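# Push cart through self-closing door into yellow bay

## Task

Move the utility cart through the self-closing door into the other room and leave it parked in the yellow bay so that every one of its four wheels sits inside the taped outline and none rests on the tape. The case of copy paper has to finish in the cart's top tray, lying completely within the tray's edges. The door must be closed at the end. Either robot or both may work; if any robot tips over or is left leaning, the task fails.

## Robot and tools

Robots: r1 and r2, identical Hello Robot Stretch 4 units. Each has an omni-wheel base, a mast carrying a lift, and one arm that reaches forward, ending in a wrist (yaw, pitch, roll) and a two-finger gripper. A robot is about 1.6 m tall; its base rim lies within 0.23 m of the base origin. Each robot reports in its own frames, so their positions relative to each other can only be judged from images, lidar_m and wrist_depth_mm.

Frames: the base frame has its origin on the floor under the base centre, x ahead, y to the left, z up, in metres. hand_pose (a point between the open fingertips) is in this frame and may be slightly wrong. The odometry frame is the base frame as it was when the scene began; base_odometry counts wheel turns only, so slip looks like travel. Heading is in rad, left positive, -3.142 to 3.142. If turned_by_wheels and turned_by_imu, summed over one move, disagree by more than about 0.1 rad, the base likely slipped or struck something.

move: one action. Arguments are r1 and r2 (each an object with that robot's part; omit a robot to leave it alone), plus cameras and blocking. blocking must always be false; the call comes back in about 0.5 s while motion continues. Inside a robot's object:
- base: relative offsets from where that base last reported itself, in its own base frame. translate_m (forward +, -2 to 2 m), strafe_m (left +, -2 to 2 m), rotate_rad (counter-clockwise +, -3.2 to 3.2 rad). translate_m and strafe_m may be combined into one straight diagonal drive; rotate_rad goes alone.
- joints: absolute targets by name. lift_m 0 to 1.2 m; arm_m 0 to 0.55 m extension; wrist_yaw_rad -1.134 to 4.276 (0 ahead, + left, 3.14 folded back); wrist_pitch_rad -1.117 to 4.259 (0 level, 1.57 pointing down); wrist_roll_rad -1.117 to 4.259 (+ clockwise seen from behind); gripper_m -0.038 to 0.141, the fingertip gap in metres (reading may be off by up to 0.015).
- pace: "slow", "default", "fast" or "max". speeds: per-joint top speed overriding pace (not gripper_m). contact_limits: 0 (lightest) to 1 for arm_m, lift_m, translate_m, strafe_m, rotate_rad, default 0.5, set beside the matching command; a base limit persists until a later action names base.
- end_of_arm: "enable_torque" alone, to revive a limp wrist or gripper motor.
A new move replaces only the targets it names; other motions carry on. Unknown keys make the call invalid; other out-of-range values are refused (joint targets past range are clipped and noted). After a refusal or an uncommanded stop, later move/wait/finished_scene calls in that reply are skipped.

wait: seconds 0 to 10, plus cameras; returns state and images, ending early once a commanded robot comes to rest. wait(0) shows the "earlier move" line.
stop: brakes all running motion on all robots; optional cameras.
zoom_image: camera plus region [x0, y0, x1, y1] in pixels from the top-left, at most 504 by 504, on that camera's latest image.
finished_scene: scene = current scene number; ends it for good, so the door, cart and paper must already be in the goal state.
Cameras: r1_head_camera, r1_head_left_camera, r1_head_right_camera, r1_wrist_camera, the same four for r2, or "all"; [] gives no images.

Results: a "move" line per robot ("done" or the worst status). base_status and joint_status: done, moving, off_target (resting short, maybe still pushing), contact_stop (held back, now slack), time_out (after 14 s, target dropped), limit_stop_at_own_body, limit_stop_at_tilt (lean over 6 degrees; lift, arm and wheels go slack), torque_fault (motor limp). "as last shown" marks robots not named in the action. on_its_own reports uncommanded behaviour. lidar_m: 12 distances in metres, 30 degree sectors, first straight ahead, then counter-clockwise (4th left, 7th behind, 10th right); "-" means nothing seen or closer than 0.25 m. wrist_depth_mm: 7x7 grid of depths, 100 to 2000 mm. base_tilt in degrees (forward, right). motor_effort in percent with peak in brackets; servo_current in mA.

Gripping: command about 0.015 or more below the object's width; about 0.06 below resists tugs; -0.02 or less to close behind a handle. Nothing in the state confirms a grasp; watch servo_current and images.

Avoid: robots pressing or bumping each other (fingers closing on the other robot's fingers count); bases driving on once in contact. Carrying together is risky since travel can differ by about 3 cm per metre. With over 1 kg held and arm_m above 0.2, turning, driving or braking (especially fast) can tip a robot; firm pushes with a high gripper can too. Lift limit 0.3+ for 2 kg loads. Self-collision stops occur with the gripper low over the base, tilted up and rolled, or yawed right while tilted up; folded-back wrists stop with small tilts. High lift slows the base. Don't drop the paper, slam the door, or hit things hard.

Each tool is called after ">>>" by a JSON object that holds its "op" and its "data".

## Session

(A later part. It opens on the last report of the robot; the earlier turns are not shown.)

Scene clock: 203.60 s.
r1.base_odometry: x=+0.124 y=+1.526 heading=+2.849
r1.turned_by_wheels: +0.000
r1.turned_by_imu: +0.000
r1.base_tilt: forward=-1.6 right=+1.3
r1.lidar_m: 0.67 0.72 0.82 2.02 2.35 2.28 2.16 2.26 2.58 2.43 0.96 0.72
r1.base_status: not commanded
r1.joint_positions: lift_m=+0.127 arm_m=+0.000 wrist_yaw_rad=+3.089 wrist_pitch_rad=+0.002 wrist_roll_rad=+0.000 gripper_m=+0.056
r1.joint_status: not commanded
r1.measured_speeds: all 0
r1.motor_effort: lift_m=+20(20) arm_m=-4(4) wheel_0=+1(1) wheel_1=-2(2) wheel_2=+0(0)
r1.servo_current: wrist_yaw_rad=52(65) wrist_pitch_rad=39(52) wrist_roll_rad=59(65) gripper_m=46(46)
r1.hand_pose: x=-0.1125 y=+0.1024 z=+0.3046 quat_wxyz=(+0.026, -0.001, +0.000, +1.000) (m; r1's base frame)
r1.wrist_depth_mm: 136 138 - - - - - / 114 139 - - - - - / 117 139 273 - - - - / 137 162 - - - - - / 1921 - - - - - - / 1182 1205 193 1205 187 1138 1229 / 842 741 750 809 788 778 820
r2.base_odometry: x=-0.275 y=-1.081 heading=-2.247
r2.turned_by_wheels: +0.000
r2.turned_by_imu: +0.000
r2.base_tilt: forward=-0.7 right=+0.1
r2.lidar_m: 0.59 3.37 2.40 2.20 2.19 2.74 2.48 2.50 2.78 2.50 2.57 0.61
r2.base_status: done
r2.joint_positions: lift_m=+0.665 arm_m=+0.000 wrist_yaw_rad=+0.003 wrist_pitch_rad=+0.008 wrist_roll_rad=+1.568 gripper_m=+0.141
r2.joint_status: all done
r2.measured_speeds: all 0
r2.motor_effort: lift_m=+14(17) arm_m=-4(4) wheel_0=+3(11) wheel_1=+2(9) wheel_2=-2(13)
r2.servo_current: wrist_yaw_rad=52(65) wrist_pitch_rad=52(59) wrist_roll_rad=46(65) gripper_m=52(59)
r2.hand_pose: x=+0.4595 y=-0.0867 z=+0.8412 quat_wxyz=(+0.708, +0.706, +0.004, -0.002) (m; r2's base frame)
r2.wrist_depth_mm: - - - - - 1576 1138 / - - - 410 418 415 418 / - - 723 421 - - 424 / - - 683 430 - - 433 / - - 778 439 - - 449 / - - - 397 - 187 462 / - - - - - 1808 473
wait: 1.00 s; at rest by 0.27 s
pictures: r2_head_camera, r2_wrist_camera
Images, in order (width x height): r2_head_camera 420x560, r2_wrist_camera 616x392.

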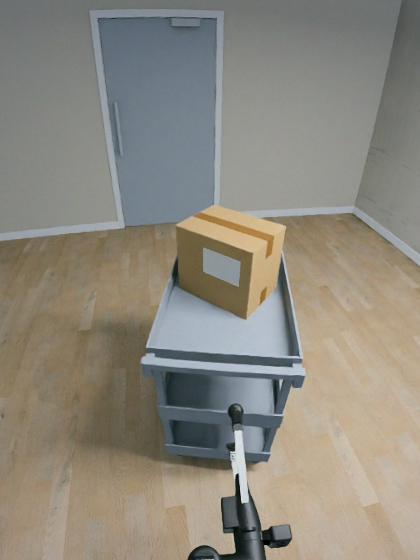

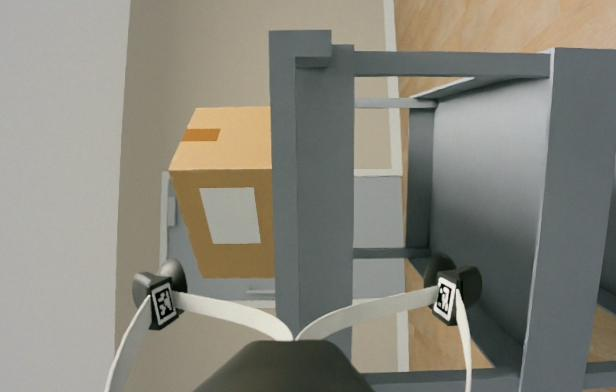

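>>> {"op": "move", "data": {"blocking": false, "r2": {"base":{"translate_m":0.1},"joints":{"lift_m":0.692,"arm_m":0.055}}, "cameras": []}}

>>> {"op": "wait", "data": {"seconds": 1.5, "cameras": []}}

>>> {"op": "wait", "data": {"seconds": 0.5, "cameras": ["r2_head_camera","r2_wrist_camera"]}}

Scene clock: 217.57 s.
move: r2 moving
r1: as last shown
r1.lidar_m: 0.67 0.69 0.81 1.98 2.34 2.32 2.17 2.26 2.57 2.44 0.93 0.72
r1.servo_current: wrist_yaw_rad=52(52) wrist_pitch_rad=39(52) wrist_roll_rad=33(72) gripper_m=39(52)
r1.wrist_depth_mm: 136 138 - - - - - / 113 139 - - - - - / 118 139 272 - - - - / 137 162 - - - - - / 1983 - - - - - - / 1182 1182 192 1205 187 1160 1255 / 842 741 768 798 798 788 820
r2.base_odometry: x=-0.294 y=-1.106 heading=-2.247
r2.turned_by_wheels: +0.000
r2.turned_by_imu: +0.001
r2.base_tilt: forward=-0.7 right=+0.1
r2.lidar_m: 0.57 3.33 2.42 2.20 2.20 2.75 2.49 2.53 2.77 2.53 2.56 0.59
r2.base_status: translate_m moving
r2.joint_positions: lift_m=+0.690 arm_m=+0.043 wrist_yaw_rad=+0.002 wrist_pitch_rad=+0.007 wrist_roll_rad=+1.568 gripper_m=+0.141
r2.joint_status: lift_m moving; arm_m moving
r2.measured_speeds: translate_m=+0.120 strafe_m=+0.000 rotate_rad=+0.005 lift_m=+0.034 arm_m=+0.102 wrist_yaw_rad=+0.000 wrist_pitch_rad=+0.000 wrist_roll_rad=+0.000
r2.motor_effort: lift_m=+21(24) arm_m=+9(12) wheel_0=+7(10) wheel_1=+7(9) wheel_2=-11(13)
r2.servo_current: wrist_yaw_rad=52(59) wrist_pitch_rad=52(59) wrist_roll_rad=39(52) gripper_m=46(59)
r2.hand_pose: x=+0.5029 y=-0.0867 z=+0.8664 quat_wxyz=(+0.708, +0.706, +0.003, -0.002) (m; r2's base frame)
r2.wrist_depth_mm: - - - 286 347 349 1042 / - - - 347 351 1464 - / - - 640 351 362 - - / - - 615 362 368 - - / - - 707 377 375 - - / - - 768 320 379 190 - / - - - - - 1863 -
pictures: none
No camera images: "cameras" was empty.

Scene clock: 218.63 s.
earlier move: r2 done
r1.base_odometry: x=+0.124 y=+1.526 heading=+2.849
r1.turned_by_wheels: +0.000
r1.turned_by_imu: +0.000
r1.base_tilt: forward=-1.6 right=+1.2
r1.lidar_m: 0.67 0.69 0.82 1.99 2.34 2.30 2.18 2.25 2.56 2.43 0.94 0.74
r1.base_status: not commanded
r1.joint_positions: lift_m=+0.127 arm_m=+0.000 wrist_yaw_rad=+3.089 wrist_pitch_rad=+0.002 wrist_roll_rad=+0.000 gripper_m=+0.056
r1.joint_status: not commanded
r1.measured_speeds: all 0
r1.motor_effort: lift_m=+20(20) arm_m=-4(4) wheel_0=+0(1) wheel_1=-2(2) wheel_2=+0(0)
r1.servo_current: wrist_yaw_rad=52(65) wrist_pitch_rad=39(52) wrist_roll_rad=52(72) gripper_m=39(52)
r1.hand_pose: x=-0.1125 y=+0.1024 z=+0.3046 quat_wxyz=(+0.026, -0.001, +0.000, +1.000) (m; r1's base frame)
r1.wrist_depth_mm: 136 138 - - - - - / 113 139 - - - - - / 118 140 272 - - - - / 137 162 - - - - - / 1983 - - - - - - / 1182 1205 192 1205 187 1138 1255 / 854 750 750 798 788 768 809
r2.base_odometry: x=-0.337 y=-1.159 heading=-2.247
r2.turned_by_wheels: +0.000
r2.turned_by_imu: +0.000
r2.base_tilt: forward=-0.7 right=+0.0
r2.lidar_m: 0.51 0.58 2.42 2.21 2.23 2.82 2.56 2.60 2.75 2.53 2.52 0.53
r2.base_status: done
r2.joint_positions: lift_m=+0.692 arm_m=+0.055 wrist_yaw_rad=+0.002 wrist_pitch_rad=+0.007 wrist_roll_rad=+1.568 gripper_m=+0.141
r2.joint_status: all done
r2.measured_speeds: all 0
r2.motor_effort: lift_m=+21(25) arm_m=+7(12) wheel_0=+2(10) wheel_1=+2(9) wheel_2=-4(13)
r2.servo_current: wrist_yaw_rad=46(65) wrist_pitch_rad=46(59) wrist_roll_rad=46(59) gripper_m=46(59)
r2.hand_pose: x=+0.5143 y=-0.0867 z=+0.8678 quat_wxyz=(+0.708, +0.706, +0.003, -0.002) (m; r2's base frame)
r2.wrist_depth_mm: - - - 206 259 1576 1118 / - - - 210 267 854 - / - - 539 216 273 866 - / - - 530 221 279 878 - / - - 609 227 287 - - / - - 668 229 291 202 - / - - - - - 1863 517
wait: 1.07 of 1.5 s (r2 has come to rest)
pictures: none
No camera images: "cameras" was empty.

Scene clock: 219.13 s.
r1.base_odometry: x=+0.124 y=+1.526 heading=+2.849
r1.turned_by_wheels: +0.000
r1.turned_by_imu: +0.000
r1.base_tilt: forward=-1.6 right=+1.3
r1.lidar_m: 0.67 0.72 0.84 1.99 2.34 2.31 2.17 2.25 2.58 2.42 0.95 0.73
r1.base_status: not commanded
r1.joint_positions: lift_m=+0.127 arm_m=+0.000 wrist_yaw_rad=+3.089 wrist_pitch_rad=+0.002 wrist_roll_rad=+0.000 gripper_m=+0.056
r1.joint_status: not commanded
r1.measured_speeds: all 0
r1.motor_effort: lift_m=+20(20) arm_m=-4(4) wheel_0=+0(1) wheel_1=-2(2) wheel_2=+0(0)
r1.servo_current: wrist_yaw_rad=52(65) wrist_pitch_rad=39(52) wrist_roll_rad=46(72) gripper_m=39(52)
r1.hand_pose: x=-0.1125 y=+0.1024 z=+0.3046 quat_wxyz=(+0.026, -0.001, +0.000, +1.000) (m; r1's base frame)
r1.wrist_depth_mm: 136 138 - - - - - / 113 139 - - - - - / 117 140 272 - - - - / 137 162 - - - - - / 1921 - - - - - - / 1205 1205 192 1229 187 1182 1229 / 854 750 768 809 788 768 820
r2.base_odometry: x=-0.337 y=-1.159 heading=-2.247
r2.turned_by_wheels: +0.000
r2.turned_by_imu: +0.000
r2.base_tilt: forward=-0.7 right=+0.0
r2.lidar_m: 0.51 0.55 2.40 2.21 2.24 2.80 2.55 2.62 2.76 2.52 2.55 0.51
r2.base_status: done
r2.joint_positions: lift_m=+0.692 arm_m=+0.055 wrist_yaw_rad=+0.002 wrist_pitch_rad=+0.007 wrist_roll_rad=+1.568 gripper_m=+0.141
r2.joint_status: all done
r2.measured_speeds: all 0
r2.motor_effort: lift_m=+21(25) arm_m=+7(12) wheel_0=+2(10) wheel_1=+2(9) wheel_2=-4(13)
r2.servo_current: wrist_yaw_rad=52(65) wrist_pitch_rad=52(59) wrist_roll_rad=39(59) gripper_m=52(59)
r2.hand_pose: x=+0.5143 y=-0.0867 z=+0.8678 quat_wxyz=(+0.708, +0.706, +0.003, -0.002) (m; r2's base frame)
r2.wrist_depth_mm: - - - 206 259 1576 1098 / - - - 211 267 854 - / - - 535 216 272 854 - / - - 530 221 279 891 - / - - 615 228 287 - - / - - 668 229 294 202 - / - - - - - 1863 517
wait: 0.50 s; at rest by 0.27 s
pictures: r2_head_camera, r2_wrist_camera
Images, in order (width x height): r2_head_camera 420x560, r2_wrist_camera 616x392.

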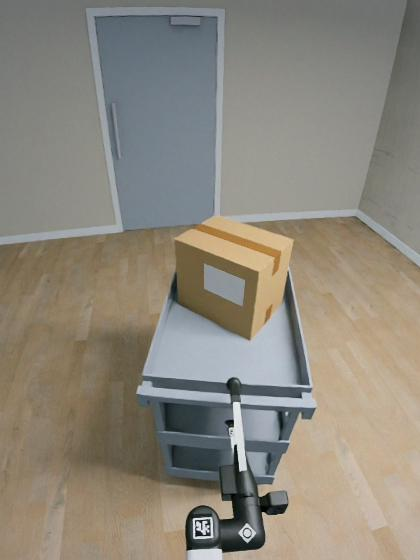

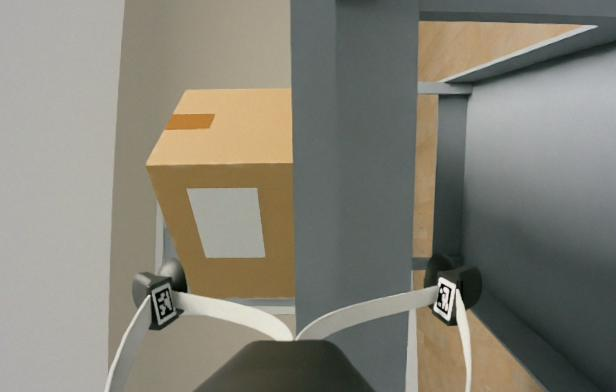

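>>> {"op": "move", "data": {"blocking": false, "r2": {"joints":{"gripper_m":-0.02,"arm_m":0.06}}, "cameras": []}}

>>> {"op": "wait", "data": {"seconds": 3, "cameras": ["r2_head_camera","r2_wrist_camera"]}}

Scene clock: 225.83 s.
move: r2 moving
r1: as last shown
r1.lidar_m: 0.68 0.71 0.85 1.99 2.33 2.31 2.16 2.22 2.56 2.44 0.95 0.73
r1.servo_current: wrist_yaw_rad=52(52) wrist_pitch_rad=46(46) wrist_roll_rad=39(59) gripper_m=39(46)
r1.wrist_depth_mm: 136 138 - - - - - / 113 139 - - - - - / 117 140 272 - - - - / 137 162 - - - - - / 1921 - - - - - - / 1182 1182 192 1205 187 1160 1229 / 842 750 750 798 788 778 809
r2.base_odometry: x=-0.337 y=-1.159 heading=-2.247
r2.turned_by_wheels: +0.000
r2.turned_by_imu: +0.000
r2.base_tilt: forward=-0.7 right=+0.1
r2.lidar_m: 0.50 0.57 2.41 2.22 2.24 2.82 2.57 2.60 2.76 2.51 2.56 0.50
r2.base_status: not commanded
r2.joint_positions: lift_m=+0.692 arm_m=+0.060 wrist_yaw_rad=+0.002 wrist_pitch_rad=+0.007 wrist_roll_rad=+1.568 gripper_m=+0.129
r2.joint_status: gripper_m moving; the others done
r2.measured_speeds: all 0
r2.motor_effort: lift_m=+21(21) arm_m=+7(9) wheel_0=+2(3) wheel_1=+2(2) wheel_2=-4(4)
r2.servo_current: wrist_yaw_rad=52(52) wrist_pitch_rad=46(52) wrist_roll_rad=46(52) gripper_m=91(91)
r2.hand_pose: x=+0.5193 y=-0.0867 z=+0.8678 quat_wxyz=(+0.708, +0.706, +0.003, -0.002) (m; r2's base frame)
r2.wrist_depth_mm: - - - 201 255 1576 1118 / - - - 206 262 842 - / - - 535 211 268 866 - / - - 530 216 274 866 - / - - 591 222 279 - - / - - 661 224 220 - - / - - - - 296 1921 512
pictures: none
No camera images: "cameras" was empty.

Scene clock: 227.77 s.
earlier move: r2 done
r1.base_odometry: x=+0.124 y=+1.526 heading=+2.849
r1.turned_by_wheels: +0.000
r1.turned_by_imu: +0.000
r1.base_tilt: forward=-1.6 right=+1.3
r1.lidar_m: 0.67 0.71 0.83 1.97 2.34 2.31 2.18 2.24 2.58 2.43 0.95 0.71
r1.base_status: not commanded
r1.joint_positions: lift_m=+0.127 arm_m=+0.000 wrist_yaw_rad=+3.089 wrist_pitch_rad=+0.002 wrist_roll_rad=+0.000 gripper_m=+0.056
r1.joint_status: not commanded
r1.measured_speeds: all 0
r1.motor_effort: lift_m=+20(20) arm_m=-4(4) wheel_0=+1(1) wheel_1=-2(2) wheel_2=+0(0)
r1.servo_current: wrist_yaw_rad=39(65) wrist_pitch_rad=39(52) wrist_roll_rad=46(65) gripper_m=46(46)
r1.hand_pose: x=-0.1125 y=+0.1024 z=+0.3046 quat_wxyz=(+0.026, -0.001, +0.000, +1.000) (m; r1's base frame)
r1.wrist_depth_mm: 136 138 - - - - - / 113 139 - - - - - / 117 140 273 - - - - / 137 162 - - - - - / 1921 - - - - - - / 1182 1229 193 1205 187 1160 1255 / 842 750 750 798 788 778 820
r2.base_odometry: x=-0.337 y=-1.159 heading=-2.247
r2.turned_by_wheels: +0.000
r2.turned_by_imu: +0.000
r2.base_tilt: forward=-0.7 right=+0.0
r2.lidar_m: 0.52 0.57 2.45 2.21 2.25 2.80 2.57 2.61 2.77 2.53 2.55 0.51
r2.base_status: not commanded
r2.joint_positions: lift_m=+0.692 arm_m=+0.060 wrist_yaw_rad=+0.002 wrist_pitch_rad=+0.007 wrist_roll_rad=+1.568 gripper_m=-0.018
r2.joint_status: all done
r2.measured_speeds: all 0
r2.motor_effort: lift_m=+21(21) arm_m=+5(9) wheel_0=+2(3) wheel_1=+2(3) wheel_2=-4(4)
r2.servo_current: wrist_yaw_rad=52(59) wrist_pitch_rad=52(52) wrist_roll_rad=46(65) gripper_m=130(247)
r2.hand_pose: x=+0.5194 y=-0.0867 z=+0.8678 quat_wxyz=(+0.708, +0.706, +0.003, -0.002) (m; r2's base frame)
r2.wrist_depth_mm: - - - 194 250 1618 517 / - - - 255 255 831 - / - - 521 262 263 854 - / - - 521 267 270 - - / - - 591 215 279 - - / - - 185 217 178 - - / - - - - - 1618 -
wait: 1.93 of 3 s (r2 has come to rest)
pictures: r2_head_camera, r2_wrist_camera
Images, in order (width x height): r2_head_camera 420x560, r2_wrist_camera 616x392.

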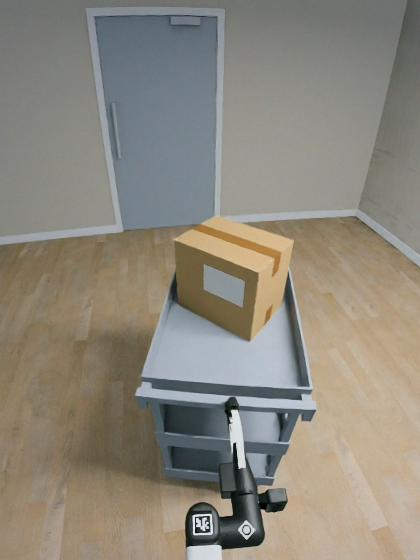

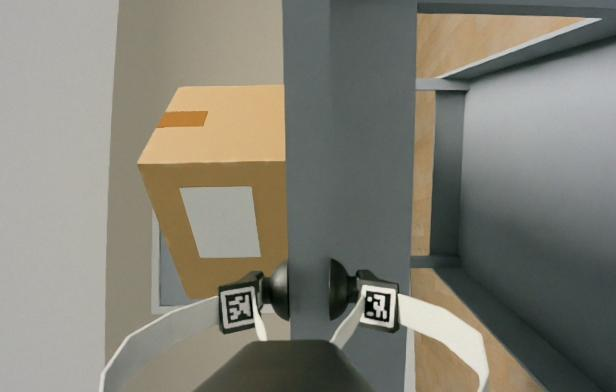

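>>> {"op": "move", "data": {"blocking": false, "r2": {"base":{"translate_m":-0.7},"pace":"slow","contact_limits":{"translate_m":0.8}}, "cameras": []}}

>>> {"op": "wait", "data": {"seconds": 2, "cameras": ["r2_wrist_camera"]}}

>>> {"op": "wait", "data": {"seconds": 7, "cameras": ["r2_head_camera","r2_wrist_camera"]}}

Scene clock: 237.20 s.
move: r2 moving
r1: as last shown
r1.lidar_m: 0.67 0.70 0.82 2.00 2.35 2.30 2.16 2.26 2.57 2.43 0.95 0.72
r1.servo_current: wrist_yaw_rad=65(65) wrist_pitch_rad=39(46) wrist_roll_rad=59(59) gripper_m=39(46)
r1.wrist_depth_mm: 136 139 - - - - - / 113 139 - - - - - / 118 140 273 - - - - / 137 161 - - - - - / 1921 - - - - - - / 1182 1182 192 1205 187 1160 1229 / 866 750 750 798 788 778 820
r2.base_odometry: x=-0.329 y=-1.150 heading=-2.247
r2.turned_by_wheels: +0.000
r2.turned_by_imu: +0.001
r2.base_tilt: forward=-0.7 right=+0.1
r2.lidar_m: 0.51 0.57 2.40 2.22 2.22 2.78 2.57 2.57 2.78 2.52 2.57 0.52
r2.base_status: translate_m moving
r2.joint_positions: lift_m=+0.692 arm_m=+0.060 wrist_yaw_rad=+0.002 wrist_pitch_rad=+0.007 wrist_roll_rad=+1.568 gripper_m=-0.018
r2.joint_status: not commanded
r2.measured_speeds: translate_m=-0.050 strafe_m=+0.000 rotate_rad=-0.001 lift_m=+0.000 arm_m=+0.000 wrist_yaw_rad=+0.000 wrist_pitch_rad=+0.000 wrist_roll_rad=+0.000
r2.motor_effort: lift_m=+21(21) arm_m=+4(5) wheel_0=-7(9) wheel_1=-6(7) wheel_2=+14(14)
r2.servo_current: wrist_yaw_rad=52(59) wrist_pitch_rad=52(52) wrist_roll_rad=52(65) gripper_m=143(150)
r2.contact_limits: translate_m 0.8
r2.hand_pose: x=+0.5195 y=-0.0867 z=+0.8678 quat_wxyz=(+0.708, +0.706, +0.003, -0.002) (m; r2's base frame)
r2.wrist_depth_mm: - - - 196 251 1661 496 / - - - 255 257 809 - / - - 521 263 265 866 - / - - 521 267 273 - - / - - 597 216 278 - - / - - 185 220 178 - - / - - - - - 1576 -
pictures: none
No camera images: "cameras" was empty.

Scene clock: 239.20 s.
earlier move: r2 moving
r1.base_odometry: x=+0.124 y=+1.526 heading=+2.849
r1.turned_by_wheels: +0.000
r1.turned_by_imu: +0.000
r1.base_tilt: forward=-1.6 right=+1.3
r1.lidar_m: 0.66 0.70 0.81 1.98 2.33 2.31 2.17 2.25 2.54 2.44 0.92 0.73
r1.base_status: not commanded
r1.joint_positions: lift_m=+0.127 arm_m=+0.000 wrist_yaw_rad=+3.089 wrist_pitch_rad=+0.002 wrist_roll_rad=+0.000 gripper_m=+0.056
r1.joint_status: not commanded
r1.measured_speeds: all 0
r1.motor_effort: lift_m=+20(20) arm_m=-4(4) wheel_0=+0(1) wheel_1=-2(2) wheel_2=+0(0)
r1.servo_current: wrist_yaw_rad=39(65) wrist_pitch_rad=33(52) wrist_roll_rad=33(65) gripper_m=39(46)
r1.hand_pose: x=-0.1125 y=+0.1024 z=+0.3046 quat_wxyz=(+0.026, -0.001, +0.000, +1.000) (m; r1's base frame)
r1.wrist_depth_mm: 136 139 - - - - - / 113 139 - - - - - / 117 140 272 - - - - / 136 162 - - - - - / 1863 - - - - - - / 1182 1205 192 1182 187 1160 1229 / 854 732 750 798 798 778 798
r2.base_odometry: x=-0.212 y=-1.003 heading=-2.247
r2.turned_by_wheels: +0.000
r2.turned_by_imu: +0.001
r2.base_tilt: forward=-0.7 right=+0.0
r2.lidar_m: 0.50 0.56 2.38 2.15 2.16 2.62 2.36 2.41 2.79 2.56 2.58 0.50
r2.base_status: translate_m moving
r2.joint_positions: lift_m=+0.692 arm_m=+0.060 wrist_yaw_rad=+0.003 wrist_pitch_rad=+0.007 wrist_roll_rad=+1.568 gripper_m=-0.018
r2.joint_status: not commanded
r2.measured_speeds: translate_m=-0.102 strafe_m=+0.000 rotate_rad=+0.000 lift_m=+0.000 arm_m=+0.000 wrist_yaw_rad=+0.000 wrist_pitch_rad=+0.000 wrist_roll_rad=+0.000
r2.motor_effort: lift_m=+21(21) arm_m=+4(5) wheel_0=-1(14) wheel_1=-4(8) wheel_2=+12(15)
r2.servo_current: wrist_yaw_rad=39(65) wrist_pitch_rad=52(52) wrist_roll_rad=46(65) gripper_m=137(150)
r2.contact_limits: translate_m 0.8
r2.hand_pose: x=+0.5195 y=-0.0867 z=+0.8678 quat_wxyz=(+0.708, +0.706, +0.004, -0.002) (m; r2's base frame)
r2.wrist_depth_mm: - - - 202 259 1576 452 / - - - 262 264 1576 - / - - 559 211 271 - - / - - 508 271 273 - - / - - 574 217 279 - - / - - 186 211 178 - - / - - - - - 1537 -
wait: 2.00 s; no rest
pictures: r2_wrist_camera
Images, in order (width x height): r2_wrist_camera 616x392.

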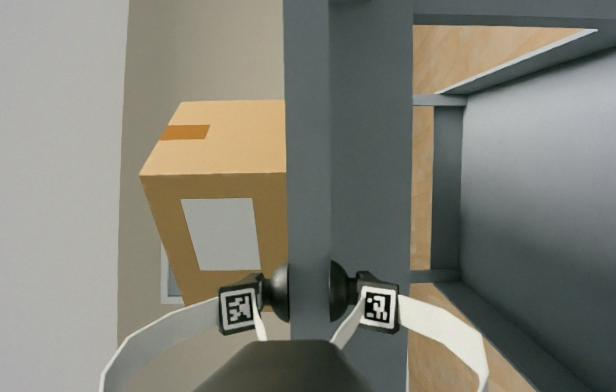

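Scene clock: 245.00 s.
earlier move: r2 done
r1.base_odometry: x=+0.124 y=+1.526 heading=+2.849
r1.turned_by_wheels: +0.000
r1.turned_by_imu: +0.000
r1.base_tilt: forward=-1.6 right=+1.3
r1.lidar_m: 0.66 0.69 0.82 1.97 2.32 2.28 2.16 2.23 2.56 2.43 0.92 0.75
r1.base_status: not commanded
r1.joint_positions: lift_m=+0.127 arm_m=+0.000 wrist_yaw_rad=+3.089 wrist_pitch_rad=+0.002 wrist_roll_rad=+0.000 gripper_m=+0.056
r1.joint_status: not commanded
r1.measured_speeds: all 0
r1.motor_effort: lift_m=+20(20) arm_m=-4(4) wheel_0=+1(1) wheel_1=-2(2) wheel_2=+0(0)
r1.servo_current: wrist_yaw_rad=39(78) wrist_pitch_rad=46(52) wrist_roll_rad=46(72) gripper_m=39(52)
r1.hand_pose: x=-0.1125 y=+0.1024 z=+0.3046 quat_wxyz=(+0.026, -0.001, +0.000, +1.000) (m; r1's base frame)
r1.wrist_depth_mm: 136 139 - - - - - / 113 139 - - - - - / 118 140 272 - - - - / 137 161 - - - - - / 1983 - - - - - - / 1182 1182 193 1182 187 1182 1255 / 842 750 759 809 788 778 820
r2.base_odometry: x=+0.101 y=-0.613 heading=-2.247
r2.turned_by_wheels: +0.000
r2.turned_by_imu: +0.002
r2.base_tilt: forward=-0.6 right=+0.0
r2.lidar_m: 0.48 0.50 2.32 2.08 2.13 2.09 1.88 1.90 2.38 2.60 2.66 0.52
r2.base_status: done
r2.joint_positions: lift_m=+0.692 arm_m=+0.060 wrist_yaw_rad=+0.003 wrist_pitch_rad=+0.007 wrist_roll_rad=+1.568 gripper_m=-0.018
r2.joint_status: not commanded
r2.measured_speeds: all 0
r2.motor_effort: lift_m=+21(21) arm_m=+4(5) wheel_0=-1(14) wheel_1=-4(8) wheel_2=+8(15)
r2.servo_current: wrist_yaw_rad=46(65) wrist_pitch_rad=52(59) wrist_roll_rad=52(65) gripper_m=124(150)
r2.contact_limits: translate_m 0.8
r2.hand_pose: x=+0.5195 y=-0.0867 z=+0.8678 quat_wxyz=(+0.708, +0.706, +0.004, -0.002) (m; r2's base frame)
r2.wrist_depth_mm: - - - 264 285 293 293 / - - - 283 282 1708 591 / - - - 281 282 778 - / - - 512 281 282 - - / - - 535 220 281 - - / - - 185 219 178 - - / - - 640 - - 1808 -
wait: 5.80 of 7 s (r2 has come to rest)
pictures: r2_head_camera, r2_wrist_camera
Images, in order (width x height): r2_head_camera 420x560, r2_wrist_camera 616x392.

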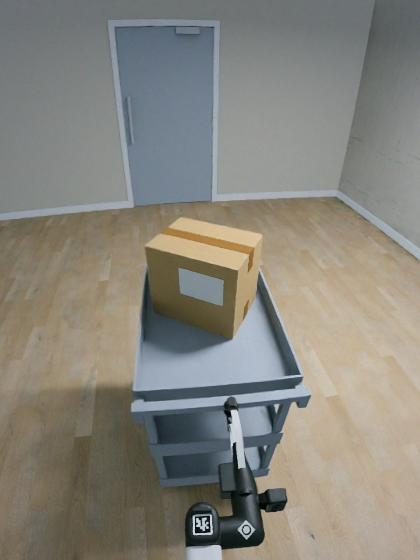

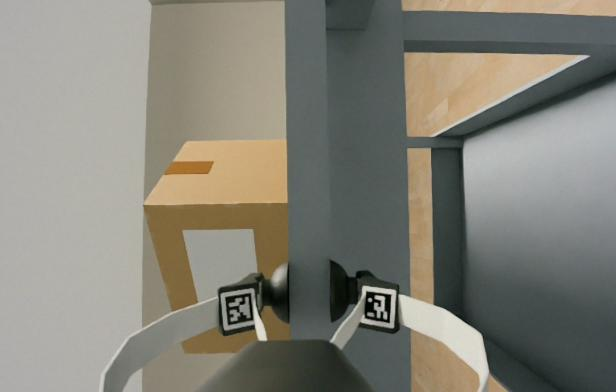

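>>> {"op": "move", "data": {"blocking": false, "r1": {"base":{"translate_m":0.75},"contact_limits":{"translate_m":0.9},"pace":"slow"}, "cameras": []}}

>>> {"op": "wait", "data": {"seconds": 9, "cameras": ["r1_head_camera","r1_head_left_camera","r2_head_camera"]}}

Scene clock: 251.07 s.
move: r1 moving
r1.base_odometry: x=+0.112 y=+1.530 heading=+2.849
r1.turned_by_wheels: +0.000
r1.turned_by_imu: +0.000
r1.base_tilt: forward=-1.6 right=+1.3
r1.lidar_m: 0.66 0.70 0.82 1.93 2.34 2.31 2.18 2.28 2.56 2.44 0.92 0.73
r1.base_status: translate_m moving
r1.joint_positions: lift_m=+0.127 arm_m=+0.000 wrist_yaw_rad=+3.089 wrist_pitch_rad=+0.002 wrist_roll_rad=+0.000 gripper_m=+0.056
r1.joint_status: not commanded
r1.measured_speeds: translate_m=+0.049 strafe_m=+0.000 rotate_rad=+0.001 lift_m=+0.000 arm_m=+0.000 wrist_yaw_rad=+0.000 wrist_pitch_rad=+0.000 wrist_roll_rad=+0.000
r1.motor_effort: lift_m=+20(20) arm_m=-4(4) wheel_0=+6(7) wheel_1=+6(6) wheel_2=-7(7)
r1.servo_current: wrist_yaw_rad=52(65) wrist_pitch_rad=46(46) wrist_roll_rad=46(65) gripper_m=39(46)
r1.contact_limits: translate_m 0.9
r1.hand_pose: x=-0.1125 y=+0.1024 z=+0.3046 quat_wxyz=(+0.026, -0.001, +0.000, +1.000) (m; r1's base frame)
r1.wrist_depth_mm: 136 139 - - - - - / 113 139 - - - - - / 117 139 272 - - - - / 137 162 - - - - - / 1921 - - - - - - / 1205 1229 192 1205 187 1182 1255 / 842 741 750 798 798 778 820
r2: as last shown
r2.turned_by_imu: +0.000
r2.base_tilt: forward=-0.7 right=+0.0
r2.lidar_m: 0.49 0.51 2.32 2.09 2.14 2.07 1.88 1.92 2.37 2.61 2.64 0.54
r2.motor_effort: lift_m=+21(21) arm_m=+4(4) wheel_0=-1(1) wheel_1=-4(4) wheel_2=+9(9)
r2.servo_current: wrist_yaw_rad=39(65) wrist_pitch_rad=46(59) wrist_roll_rad=39(52) gripper_m=137(137)
r2.contact_limits: translate_m 0.8
r2.wrist_depth_mm: - - - 263 283 291 293 / - - - 282 283 1708 585 / - - - 281 282 788 - / - - 517 279 281 - - / - - 539 220 281 - - / - - 185 220 178 - - / - - 647 - - 1808 -
pictures: none
No camera images: "cameras" was empty.

Scene clock: 259.37 s.
earlier move: r1 done
r1.base_odometry: x=-0.594 y=+1.742 heading=+2.850
r1.turned_by_wheels: +0.000
r1.turned_by_imu: +0.050
r1.base_tilt: forward=-1.6 right=+1.3
r1.lidar_m: 0.25 - 0.25 0.29 2.52 3.01 2.92 3.04 2.56 0.54 2.52 0.32
r1.base_status: done
r1.joint_positions: lift_m=+0.127 arm_m=-0.001 wrist_yaw_rad=+3.107 wrist_pitch_rad=+0.002 wrist_roll_rad=+0.000 gripper_m=+0.056
r1.joint_status: not commanded
r1.measured_speeds: all 0
r1.motor_effort: lift_m=+19(20) arm_m=+16(16) wheel_0=+9(32) wheel_1=+16(25) wheel_2=-14(28)
r1.servo_current: wrist_yaw_rad=104(117) wrist_pitch_rad=39(52) wrist_roll_rad=46(72) gripper_m=39(52)
r1.contact_limits: translate_m 0.9
r1.hand_pose: x=-0.1153 y=+0.0974 z=+0.3046 quat_wxyz=(+0.017, -0.001, +0.000, +1.000) (m; r1's base frame)
r1.wrist_depth_mm: - 135 - - - - - / - 131 176 - - - - / - 130 194 - - - - / 119 136 236 - - - - / 1756 - - - - - - / 1205 1205 193 1205 187 1182 1138 / 854 759 759 809 798 788 820
r2.base_odometry: x=+0.101 y=-0.613 heading=-2.247
r2.turned_by_wheels: +0.000
r2.turned_by_imu: +0.001
r2.base_tilt: forward=-0.7 right=+0.1
r2.lidar_m: 0.51 0.53 2.32 2.10 2.14 2.08 1.87 1.91 2.37 2.62 2.67 0.53
r2.base_status: not commanded
r2.joint_positions: lift_m=+0.692 arm_m=+0.060 wrist_yaw_rad=+0.003 wrist_pitch_rad=+0.007 wrist_roll_rad=+1.568 gripper_m=-0.018
r2.joint_status: not commanded
r2.measured_speeds: all 0
r2.motor_effort: lift_m=+21(21) arm_m=+4(5) wheel_0=-1(2) wheel_1=-4(5) wheel_2=+8(9)
r2.servo_current: wrist_yaw_rad=39(65) wrist_pitch_rad=46(59) wrist_roll_rad=46(65) gripper_m=130(137)
r2.contact_limits: translate_m 0.8
r2.hand_pose: x=+0.5195 y=-0.0867 z=+0.8678 quat_wxyz=(+0.708, +0.706, +0.004, -0.002) (m; r2's base frame)
r2.wrist_depth_mm: - - - 264 283 291 293 / - - - 281 285 1661 585 / - - - 283 282 798 - / - - 517 281 283 - - / - - 535 220 279 - - / - - 185 219 178 - - / - - 647 - - 1808 -
wait: 8.30 of 9 s (r1 has come to rest)
pictures: r1_head_camera, r1_head_left_camera, r2_head_camera
Images, in order (width x height): r1_head_camera 420x560, r1_head_left_camera 420x672, r2_head_camera 420x560.

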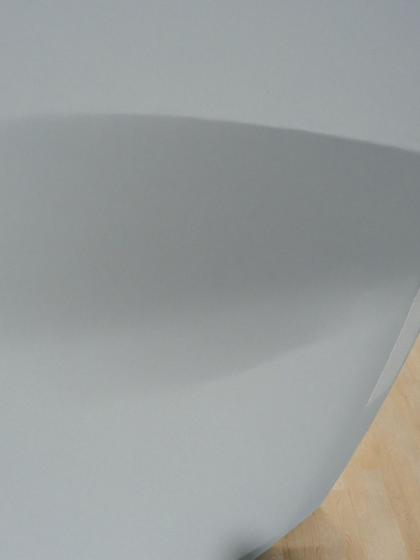

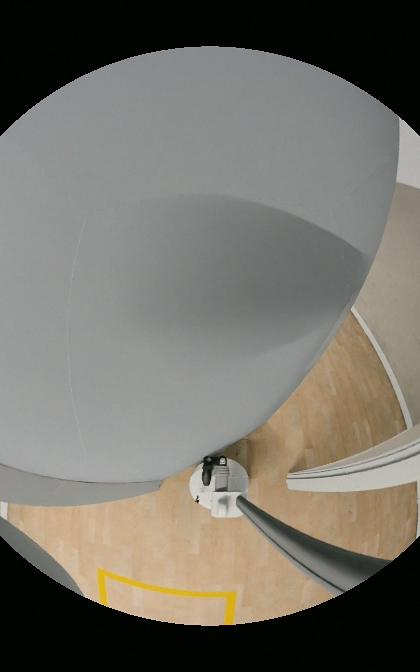

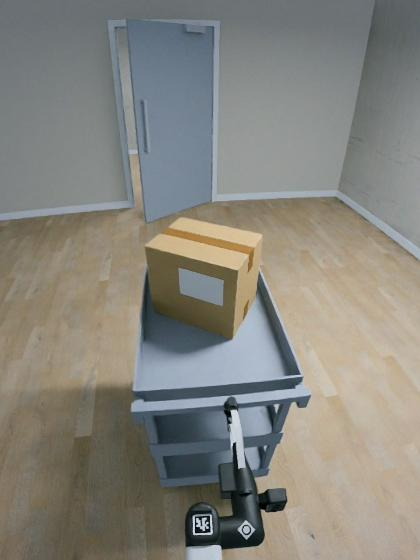

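>>> {"op": "move", "data": {"blocking": false, "r1": {"base":{"rotate_rad":-1.05},"pace":"slow","contact_limits":{"rotate_rad":0.7}}, "cameras": []}}

>>> {"op": "wait", "data": {"seconds": 3, "cameras": ["r1_head_camera","r1_head_left_camera"]}}

Scene clock: 271.20 s.
move: r1 moving
r1.base_odometry: x=-0.593 y=+1.742 heading=+2.723
r1.turned_by_wheels: -0.126
r1.turned_by_imu: -0.127
r1.base_tilt: forward=-1.6 right=+1.3
r1.lidar_m: 0.25 0.25 0.25 0.25 0.43 2.91 2.93 2.96 2.60 0.52 2.43 0.37
r1.base_status: rotate_rad moving
r1.joint_positions: lift_m=+0.127 arm_m=-0.001 wrist_yaw_rad=+3.107 wrist_pitch_rad=+0.002 wrist_roll_rad=+0.000 gripper_m=+0.056
r1.joint_status: not commanded
r1.measured_speeds: translate_m=+0.000 strafe_m=+0.000 rotate_rad=-0.484 lift_m=+0.000 arm_m=+0.000 wrist_yaw_rad=+0.000 wrist_pitch_rad=+0.000 wrist_roll_rad=+0.000
r1.motor_effort: lift_m=+19(19) arm_m=+16(16) wheel_0=+8(12) wheel_1=+17(21) wheel_2=-7(14)
r1.servo_current: wrist_yaw_rad=111(111) wrist_pitch_rad=46(46) wrist_roll_rad=39(65) gripper_m=39(46)
r1.contact_limits: rotate_rad 0.7
r1.hand_pose: x=-0.1153 y=+0.0974 z=+0.3046 quat_wxyz=(+0.017, -0.001, +0.000, +1.000) (m; r1's base frame)
r1.wrist_depth_mm: - 135 - - - - - / - 134 182 - - - - / 105 132 180 - - - - / 118 136 263 - - - - / 1661 - - - - - - / 1182 1205 193 1229 188 1205 1160 / 842 750 759 788 809 778 831
r2: as last shown
r2.turned_by_imu: +0.000
r2.lidar_m: 0.47 0.49 2.32 2.07 2.15 2.06 1.86 1.92 2.37 2.62 2.67 0.51
r2.motor_effort: lift_m=+21(21) arm_m=+4(4) wheel_0=-1(2) wheel_1=-4(4) wheel_2=+9(9)
r2.servo_current: wrist_yaw_rad=39(59) wrist_pitch_rad=46(59) wrist_roll_rad=52(59) gripper_m=124(137)
r2.contact_limits: translate_m 0.8
r2.wrist_depth_mm: - - - 264 285 291 291 / - - - 282 282 1661 585 / - - - 282 282 788 - / - - 512 281 281 - - / - - 539 220 281 - - / - - 185 219 178 - - / - - 654 - - 1808 -
pictures: none
No camera images: "cameras" was empty.

Scene clock: 273.03 s.
earlier move: r1 done
r1.base_odometry: x=-0.593 y=+1.743 heading=+1.801
r1.turned_by_wheels: -0.922
r1.turned_by_imu: -0.925
r1.base_tilt: forward=-1.6 right=+1.3
r1.lidar_m: 2.52 0.26 0.25 - 0.25 0.29 2.56 3.04 2.90 3.02 2.49 0.51
r1.base_status: done
r1.joint_positions: lift_m=+0.127 arm_m=+0.000 wrist_yaw_rad=+3.092 wrist_pitch_rad=+0.002 wrist_roll_rad=+0.000 gripper_m=+0.056
r1.joint_status: not commanded
r1.measured_speeds: all 0
r1.motor_effort: lift_m=+19(19) arm_m=+5(16) wheel_0=-5(14) wheel_1=+25(30) wheel_2=+0(14)
r1.servo_current: wrist_yaw_rad=33(111) wrist_pitch_rad=39(52) wrist_roll_rad=39(65) gripper_m=46(46)
r1.contact_limits: rotate_rad 0.7
r1.hand_pose: x=-0.1129 y=+0.1016 z=+0.3046 quat_wxyz=(+0.025, -0.001, +0.000, +1.000) (m; r1's base frame)
r1.wrist_depth_mm: 136 138 - - 357 201 - / 111 138 - - 359 202 - / 115 139 259 - 359 203 - / 136 152 - - 362 204 - / 1921 - - 580 366 204 163 / 1205 1182 193 569 191 205 - / 842 759 759 530 327 180 -
r2.base_odometry: x=+0.101 y=-0.613 heading=-2.247
r2.turned_by_wheels: +0.000
r2.turned_by_imu: +0.000
r2.base_tilt: forward=-0.7 right=+0.1
r2.lidar_m: 0.48 0.53 2.31 2.07 2.11 2.08 1.88 1.90 2.38 2.60 2.65 0.54
r2.base_status: not commanded
r2.joint_positions: lift_m=+0.692 arm_m=+0.060 wrist_yaw_rad=+0.003 wrist_pitch_rad=+0.007 wrist_roll_rad=+1.568 gripper_m=-0.018
r2.joint_status: not commanded
r2.measured_speeds: all 0
r2.motor_effort: lift_m=+21(21) arm_m=+4(4) wheel_0=-1(2) wheel_1=-4(4) wheel_2=+8(9)
r2.servo_current: wrist_yaw_rad=52(65) wrist_pitch_rad=52(59) wrist_roll_rad=52(59) gripper_m=137(137)
r2.contact_limits: translate_m 0.8
r2.hand_pose: x=+0.5195 y=-0.0867 z=+0.8678 quat_wxyz=(+0.708, +0.706, +0.004, -0.002) (m; r2's base frame)
r2.wrist_depth_mm: - - - 264 283 291 293 / - - - 282 283 1618 591 / - - - 282 282 788 - / - - 512 279 282 - - / - - 535 220 281 - - / - - 185 219 178 - - / - - 654 - - 1863 -
wait: 1.83 of 3 s (r1 has come to rest)
pictures: r1_head_camera, r1_head_left_camera
Images, in order (width x height): r1_head_camera 420x560, r1_head_left_camera 420x672.

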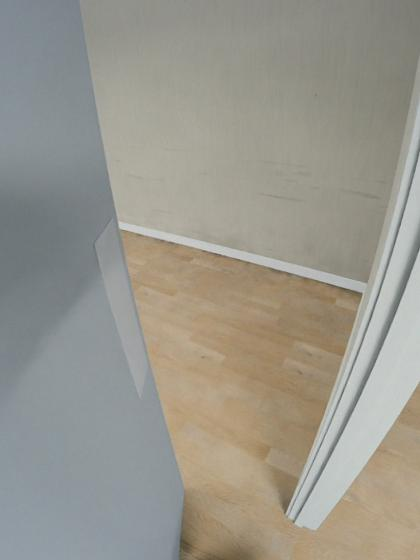

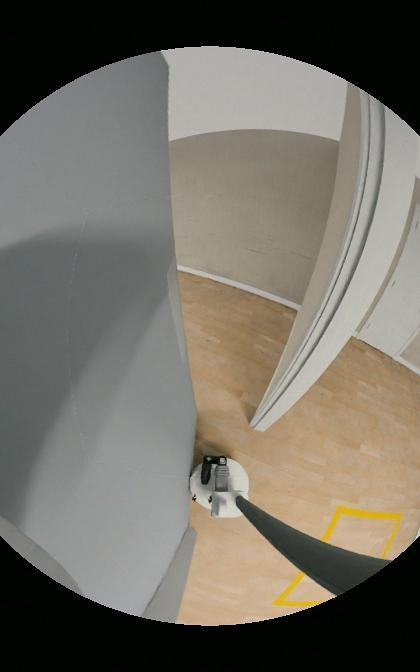

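>>> {"op": "move", "data": {"blocking": false, "r1": {"base":{"translate_m":0.325,"strafe_m":0.33},"pace":"slow","contact_limits":{"translate_m":0.9,"strafe_m":0.9}}, "cameras": []}}

>>> {"op": "wait", "data": {"seconds": 7, "cameras": ["r1_head_camera","r1_head_left_camera","r2_head_camera"]}}

r1: "contact_limits": translate_m and strafe_m are given together and make one move, which takes one limit: state it under one of them only
Scene clock: 287.53 s.
r1.base_odometry: x=-0.593 y=+1.743 heading=+1.801
r1.turned_by_wheels: +0.000
r1.turned_by_imu: +0.000
r1.base_tilt: forward=-1.6 right=+1.3
r1.lidar_m: 2.51 0.26 0.25 - 0.25 0.28 2.58 3.05 2.92 3.03 2.53 0.52
r1.base_status: done
r1.joint_positions: lift_m=+0.127 arm_m=+0.000 wrist_yaw_rad=+3.092 wrist_pitch_rad=+0.002 wrist_roll_rad=+0.000 gripper_m=+0.056
r1.joint_status: not commanded
r1.measured_speeds: all 0
r1.motor_effort: lift_m=+19(19) arm_m=+5(16) wheel_0=-6(14) wheel_1=+25(30) wheel_2=+0(14)
r1.servo_current: wrist_yaw_rad=52(111) wrist_pitch_rad=46(52) wrist_roll_rad=33(65) gripper_m=33(46)
r1.contact_limits: rotate_rad 0.7
r1.hand_pose: x=-0.1129 y=+0.1016 z=+0.3046 quat_wxyz=(+0.025, -0.001, +0.000, +1.000) (m; r1's base frame)
r1.wrist_depth_mm: 136 138 - - 355 202 - / 111 139 - - 359 202 - / 115 139 260 - 362 204 - / 136 152 - - 366 205 - / 1983 - - 569 366 206 162 / 1160 1160 194 569 190 204 - / 842 750 750 535 329 181 -
r2.base_odometry: x=+0.101 y=-0.613 heading=-2.247
r2.turned_by_wheels: +0.000
r2.turned_by_imu: +0.000
r2.base_tilt: forward=-0.6 right=+0.0
r2.lidar_m: 0.47 0.52 2.31 2.10 2.14 2.04 1.87 1.92 2.37 2.59 2.67 0.53
r2.base_status: not commanded
r2.joint_positions: lift_m=+0.692 arm_m=+0.060 wrist_yaw_rad=+0.003 wrist_pitch_rad=+0.007 wrist_roll_rad=+1.568 gripper_m=-0.018
r2.joint_status: not commanded
r2.measured_speeds: all 0
r2.motor_effort: lift_m=+21(21) arm_m=+4(4) wheel_0=+0(2) wheel_1=-4(4) wheel_2=+8(9)
r2.servo_current: wrist_yaw_rad=52(65) wrist_pitch_rad=46(59) wrist_roll_rad=52(59) gripper_m=124(137)
r2.contact_limits: translate_m 0.8
r2.hand_pose: x=+0.5195 y=-0.0867 z=+0.8678 quat_wxyz=(+0.708, +0.706, +0.004, -0.002) (m; r2's base frame)
r2.wrist_depth_mm: - - - 264 285 291 294 / - - - 283 283 1708 591 / - - - 282 282 788 - / - - 517 281 281 - - / - - 535 220 281 - - / - - 185 220 178 - - / - - 654 - - 1808 -
pictures: none

not run: a call was refused earlier in this reply.

>>> {"op": "move", "data": {"blocking": false, "r1": {"base":{"translate_m":0.325,"strafe_m":0.33},"pace":"slow","contact_limits":{"translate_m":0.9}}, "cameras": []}}

>>> {"op": "wait", "data": {"seconds": 7, "cameras": ["r1_head_camera","r1_head_left_camera","r2_head_camera"]}}

Scene clock: 291.47 s.
move: r1 moving
r1.base_odometry: x=-0.604 y=+1.749 heading=+1.802
r1.turned_by_wheels: +0.001
r1.turned_by_imu: +0.001
r1.base_tilt: forward=-1.6 right=+1.3
r1.lidar_m: 2.50 0.29 0.25 - 0.25 0.25 2.83 3.03 2.92 3.02 2.55 0.52
r1.base_status: translate_m moving; strafe_m moving
r1.joint_positions: lift_m=+0.127 arm_m=+0.000 wrist_yaw_rad=+3.092 wrist_pitch_rad=+0.002 wrist_roll_rad=+0.000 gripper_m=+0.056
r1.joint_status: not commanded
r1.measured_speeds: translate_m=+0.036 strafe_m=+0.036 rotate_rad=+0.001 lift_m=+0.000 arm_m=+0.000 wrist_yaw_rad=+0.000 wrist_pitch_rad=+0.000 wrist_roll_rad=+0.000
r1.motor_effort: lift_m=+19(19) arm_m=+5(5) wheel_0=-13(15) wheel_1=+30(33) wheel_2=-7(8)
r1.servo_current: wrist_yaw_rad=46(52) wrist_pitch_rad=52(52) wrist_roll_rad=39(52) gripper_m=39(46)
r1.contact_limits: translate_m 0.9
r1.hand_pose: x=-0.1129 y=+0.1016 z=+0.3046 quat_wxyz=(+0.025, -0.001, +0.000, +1.000) (m; r1's base frame)
r1.wrist_depth_mm: 136 138 - 569 342 199 - / 111 139 - 569 345 200 - / 115 139 262 564 345 200 - / 136 152 - 569 347 201 - / 1921 - - 569 347 201 161 / 1182 1182 193 574 191 202 - / 854 750 750 535 315 179 -
r2.base_odometry: x=+0.101 y=-0.613 heading=-2.247
r2.turned_by_wheels: +0.000
r2.turned_by_imu: +0.000
r2.base_tilt: forward=-0.7 right=+0.0
r2.lidar_m: 0.50 0.51 2.33 2.08 2.15 2.03 1.87 1.91 2.40 2.62 2.67 0.54
r2.base_status: not commanded
r2.joint_positions: lift_m=+0.692 arm_m=+0.060 wrist_yaw_rad=+0.003 wrist_pitch_rad=+0.007 wrist_roll_rad=+1.568 gripper_m=-0.018
r2.joint_status: not commanded
r2.measured_speeds: all 0
r2.motor_effort: lift_m=+21(21) arm_m=+4(4) wheel_0=-1(1) wheel_1=-4(4) wheel_2=+8(9)
r2.servo_current: wrist_yaw_rad=52(59) wrist_pitch_rad=52(52) wrist_roll_rad=46(52) gripper_m=124(137)
r2.contact_limits: translate_m 0.8
r2.hand_pose: x=+0.5195 y=-0.0867 z=+0.8678 quat_wxyz=(+0.708, +0.706, +0.004, -0.002) (m; r2's base frame)
r2.wrist_depth_mm: - - - 265 285 291 294 / - - - 282 283 1661 585 / - - - 281 282 788 - / - - 517 279 281 - - / - - 539 220 281 - - / - - 185 218 178 - - / - - 654 - - 1808 -
pictures: none
No camera images: "cameras" was empty.

Scene clock: 296.83 s.
earlier move: r1 done
r1.base_odometry: x=-0.988 y=+1.984 heading=+1.801
r1.turned_by_wheels: -0.001
r1.turned_by_imu: +0.005
r1.base_tilt: forward=-1.6 right=+1.3
r1.lidar_m: 2.37 3.26 0.26 0.25 - 0.25 0.29 3.46 3.34 0.61 0.58 1.64
r1.base_status: done
r1.joint_positions: lift_m=+0.127 arm_m=+0.000 wrist_yaw_rad=+3.092 wrist_pitch_rad=+0.002 wrist_roll_rad=+0.000 gripper_m=+0.056
r1.joint_status: not commanded
r1.measured_speeds: all 0
r1.motor_effort: lift_m=+19(19) arm_m=+5(5) wheel_0=-10(17) wheel_1=+9(33) wheel_2=+2(8)
r1.servo_current: wrist_yaw_rad=39(72) wrist_pitch_rad=39(52) wrist_roll_rad=46(72) gripper_m=46(52)
r1.contact_limits: translate_m 0.9
r1.hand_pose: x=-0.1129 y=+0.1016 z=+0.3046 quat_wxyz=(+0.025, -0.001, +0.000, +1.000) (m; r1's base frame)
r1.wrist_depth_mm: 135 138 500 338 245 193 166 / 111 139 462 340 246 193 167 / 115 138 430 340 248 194 167 / 137 153 462 343 249 193 167 / 1983 1983 504 343 249 195 168 / 1160 1182 195 347 190 201 168 / 854 750 517 143 231 183 -
r2.base_odometry: x=+0.101 y=-0.613 heading=-2.247
r2.turned_by_wheels: +0.000
r2.turned_by_imu: +0.001
r2.base_tilt: forward=-0.7 right=+0.1
r2.lidar_m: 0.49 0.51 2.33 2.09 2.13 2.07 1.88 1.90 2.40 2.61 2.67 0.52
r2.base_status: not commanded
r2.joint_positions: lift_m=+0.692 arm_m=+0.060 wrist_yaw_rad=+0.003 wrist_pitch_rad=+0.007 wrist_roll_rad=+1.568 gripper_m=-0.018
r2.joint_status: not commanded
r2.measured_speeds: all 0
r2.motor_effort: lift_m=+21(21) arm_m=+3(4) wheel_0=-1(2) wheel_1=-4(5) wheel_2=+9(9)
r2.servo_current: wrist_yaw_rad=52(65) wrist_pitch_rad=52(59) wrist_roll_rad=39(65) gripper_m=124(137)
r2.contact_limits: translate_m 0.8
r2.hand_pose: x=+0.5195 y=-0.0867 z=+0.8678 quat_wxyz=(+0.708, +0.706, +0.004, -0.002) (m; r2's base frame)
r2.wrist_depth_mm: - - - 264 283 293 293 / - - - 283 285 1661 591 / - - - 282 283 798 - / - - 512 281 282 - - / - - 539 220 279 - - / - - 185 220 178 - - / - - 654 - - 1808 -
wait: 5.37 of 7 s (r1 has come to rest)
pictures: r1_head_camera, r1_head_left_camera, r2_head_camera
Images, in order (width x height): r1_head_camera 420x560, r1_head_left_camera 420x672, r2_head_camera 420x560.

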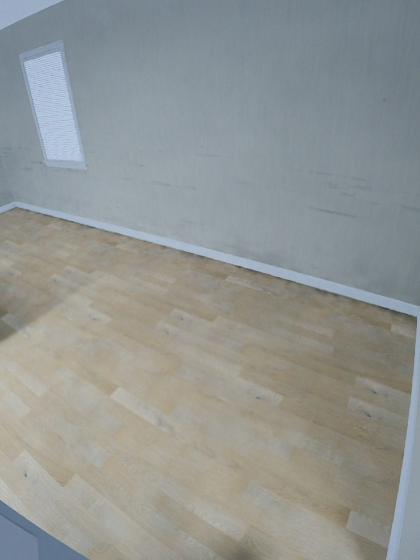

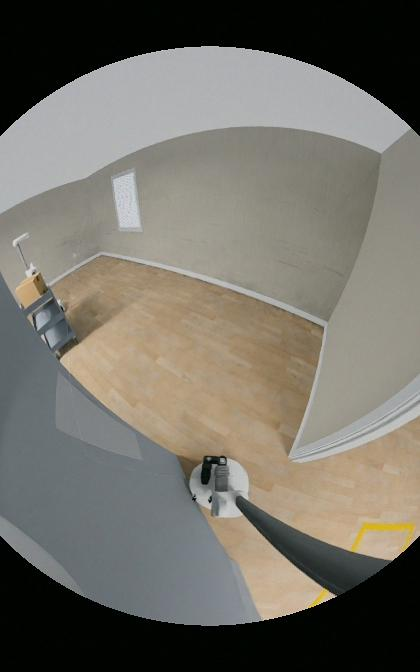

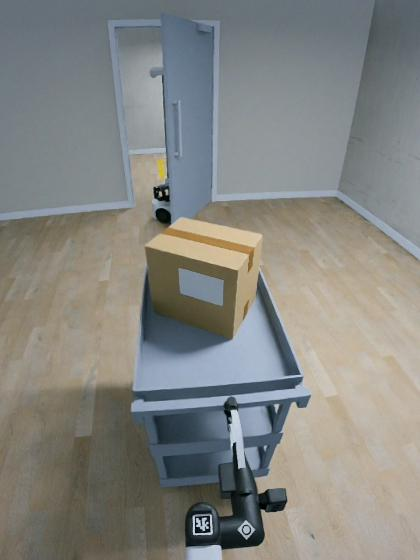

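>>> {"op": "move", "data": {"blocking": false, "r1": {"base":{"translate_m":-0.075,"strafe_m":0.294},"pace":"slow","contact_limits":{"translate_m":0.9}}, "cameras": []}}

>>> {"op": "wait", "data": {"seconds": 6, "cameras": ["r1_head_left_camera","r2_head_camera"]}}

Scene clock: 311.07 s.
move: r1 moving
r1.base_odometry: x=-1.000 y=+1.978 heading=+1.802
r1.turned_by_wheels: +0.001
r1.turned_by_imu: +0.000
r1.base_tilt: forward=-1.6 right=+1.3
r1.lidar_m: 2.42 3.29 0.26 0.25 - 0.25 0.29 3.47 3.37 0.61 0.60 1.69
r1.base_status: translate_m moving; strafe_m moving
r1.joint_positions: lift_m=+0.127 arm_m=+0.000 wrist_yaw_rad=+3.092 wrist_pitch_rad=+0.002 wrist_roll_rad=+0.000 gripper_m=+0.056
r1.joint_status: not commanded
r1.measured_speeds: translate_m=-0.012 strafe_m=+0.049 rotate_rad=+0.000 lift_m=+0.000 arm_m=+0.000 wrist_yaw_rad=+0.000 wrist_pitch_rad=+0.000 wrist_roll_rad=+0.000
r1.motor_effort: lift_m=+19(19) arm_m=+5(5) wheel_0=-13(16) wheel_1=+15(15) wheel_2=+7(7)
r1.servo_current: wrist_yaw_rad=52(78) wrist_pitch_rad=39(52) wrist_roll_rad=39(59) gripper_m=39(46)
r1.contact_limits: translate_m 0.9
r1.hand_pose: x=-0.1129 y=+0.1016 z=+0.3046 quat_wxyz=(+0.025, -0.001, +0.000, +1.000) (m; r1's base frame)
r1.wrist_depth_mm: 136 138 484 332 246 198 167 / 111 138 452 334 247 194 167 / 115 139 424 336 247 194 167 / 136 152 455 338 248 194 168 / 1863 1983 492 342 248 196 168 / 1205 1182 195 340 191 195 168 / 842 759 466 143 230 183 -
r2: as last shown
r2.turned_by_imu: +0.000
r2.base_tilt: forward=-0.7 right=+0.0
r2.lidar_m: 0.49 0.52 2.34 2.08 2.15 2.07 1.86 1.91 2.37 2.62 2.65 0.53
r2.motor_effort: lift_m=+21(21) arm_m=+4(4) wheel_0=-1(1) wheel_1=-4(4) wheel_2=+9(9)
r2.servo_current: wrist_yaw_rad=46(59) wrist_pitch_rad=52(52) wrist_roll_rad=65(65) gripper_m=124(130)
r2.contact_limits: translate_m 0.8
r2.wrist_depth_mm: - - - 263 286 291 293 / - - - 283 283 1708 591 / - - - 282 283 788 - / - - 517 281 282 - - / - - 539 220 279 - - / - - 184 218 178 - - / - - 647 - - 1863 -
pictures: none
No camera images: "cameras" was empty.

Scene clock: 314.83 s.
earlier move: r1 done
r1.base_odometry: x=-1.257 y=+1.844 heading=+1.802
r1.turned_by_wheels: +0.000
r1.turned_by_imu: +0.000
r1.base_tilt: forward=-1.5 right=+1.3
r1.lidar_m: 2.61 3.59 2.10 0.25 0.25 - 0.25 0.34 3.58 0.89 0.88 2.48
r1.base_status: done
r1.joint_positions: lift_m=+0.127 arm_m=+0.000 wrist_yaw_rad=+3.092 wrist_pitch_rad=+0.002 wrist_roll_rad=+0.000 gripper_m=+0.056
r1.joint_status: not commanded
r1.measured_speeds: all 0
r1.motor_effort: lift_m=+19(19) arm_m=+5(5) wheel_0=-10(18) wheel_1=+7(18) wheel_2=+6(10)
r1.servo_current: wrist_yaw_rad=46(78) wrist_pitch_rad=46(52) wrist_roll_rad=52(65) gripper_m=39(52)
r1.contact_limits: translate_m 0.9
r1.hand_pose: x=-0.1129 y=+0.1016 z=+0.3046 quat_wxyz=(+0.025, -0.001, +0.000, +1.000) (m; r1's base frame)
r1.wrist_depth_mm: 136 138 343 287 246 215 197 / 111 138 336 287 248 217 199 / 115 139 319 290 248 217 199 / 136 156 327 289 249 218 200 / 512 436 349 291 250 215 200 / 539 436 195 291 191 219 200 / 544 436 340 143 245 211 200
r2.base_odometry: x=+0.101 y=-0.613 heading=-2.247
r2.turned_by_wheels: +0.000
r2.turned_by_imu: +0.001
r2.base_tilt: forward=-0.7 right=+0.1
r2.lidar_m: 0.49 0.50 2.32 2.10 2.13 2.07 1.86 1.92 2.39 2.61 2.68 0.52
r2.base_status: not commanded
r2.joint_positions: lift_m=+0.692 arm_m=+0.060 wrist_yaw_rad=+0.003 wrist_pitch_rad=+0.007 wrist_roll_rad=+1.568 gripper_m=-0.018
r2.joint_status: not commanded
r2.measured_speeds: all 0
r2.motor_effort: lift_m=+21(21) arm_m=+4(4) wheel_0=-1(2) wheel_1=-4(4) wheel_2=+8(9)
r2.servo_current: wrist_yaw_rad=52(59) wrist_pitch_rad=52(59) wrist_roll_rad=46(65) gripper_m=124(137)
r2.contact_limits: translate_m 0.8
r2.hand_pose: x=+0.5195 y=-0.0867 z=+0.8678 quat_wxyz=(+0.708, +0.706, +0.004, -0.002) (m; r2's base frame)
r2.wrist_depth_mm: - - - 263 283 291 293 / - - - 283 283 1708 585 / - - - 282 282 788 - / - - 521 281 282 - - / - - 539 220 279 - - / - - 185 218 178 - - / - - 647 - - 1863 -
wait: 3.77 of 6 s (r1 has come to rest)
pictures: r1_head_left_camera, r2_head_camera
Images, in order (width x height): r1_head_left_camera 420x672, r2_head_camera 420x560.

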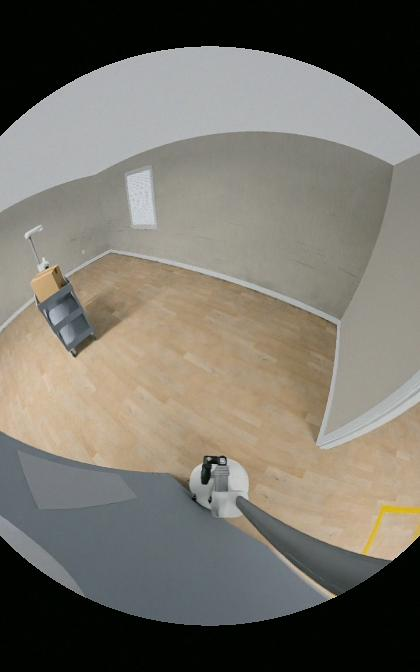

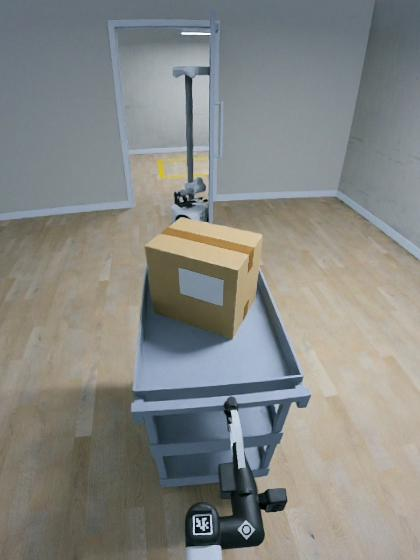

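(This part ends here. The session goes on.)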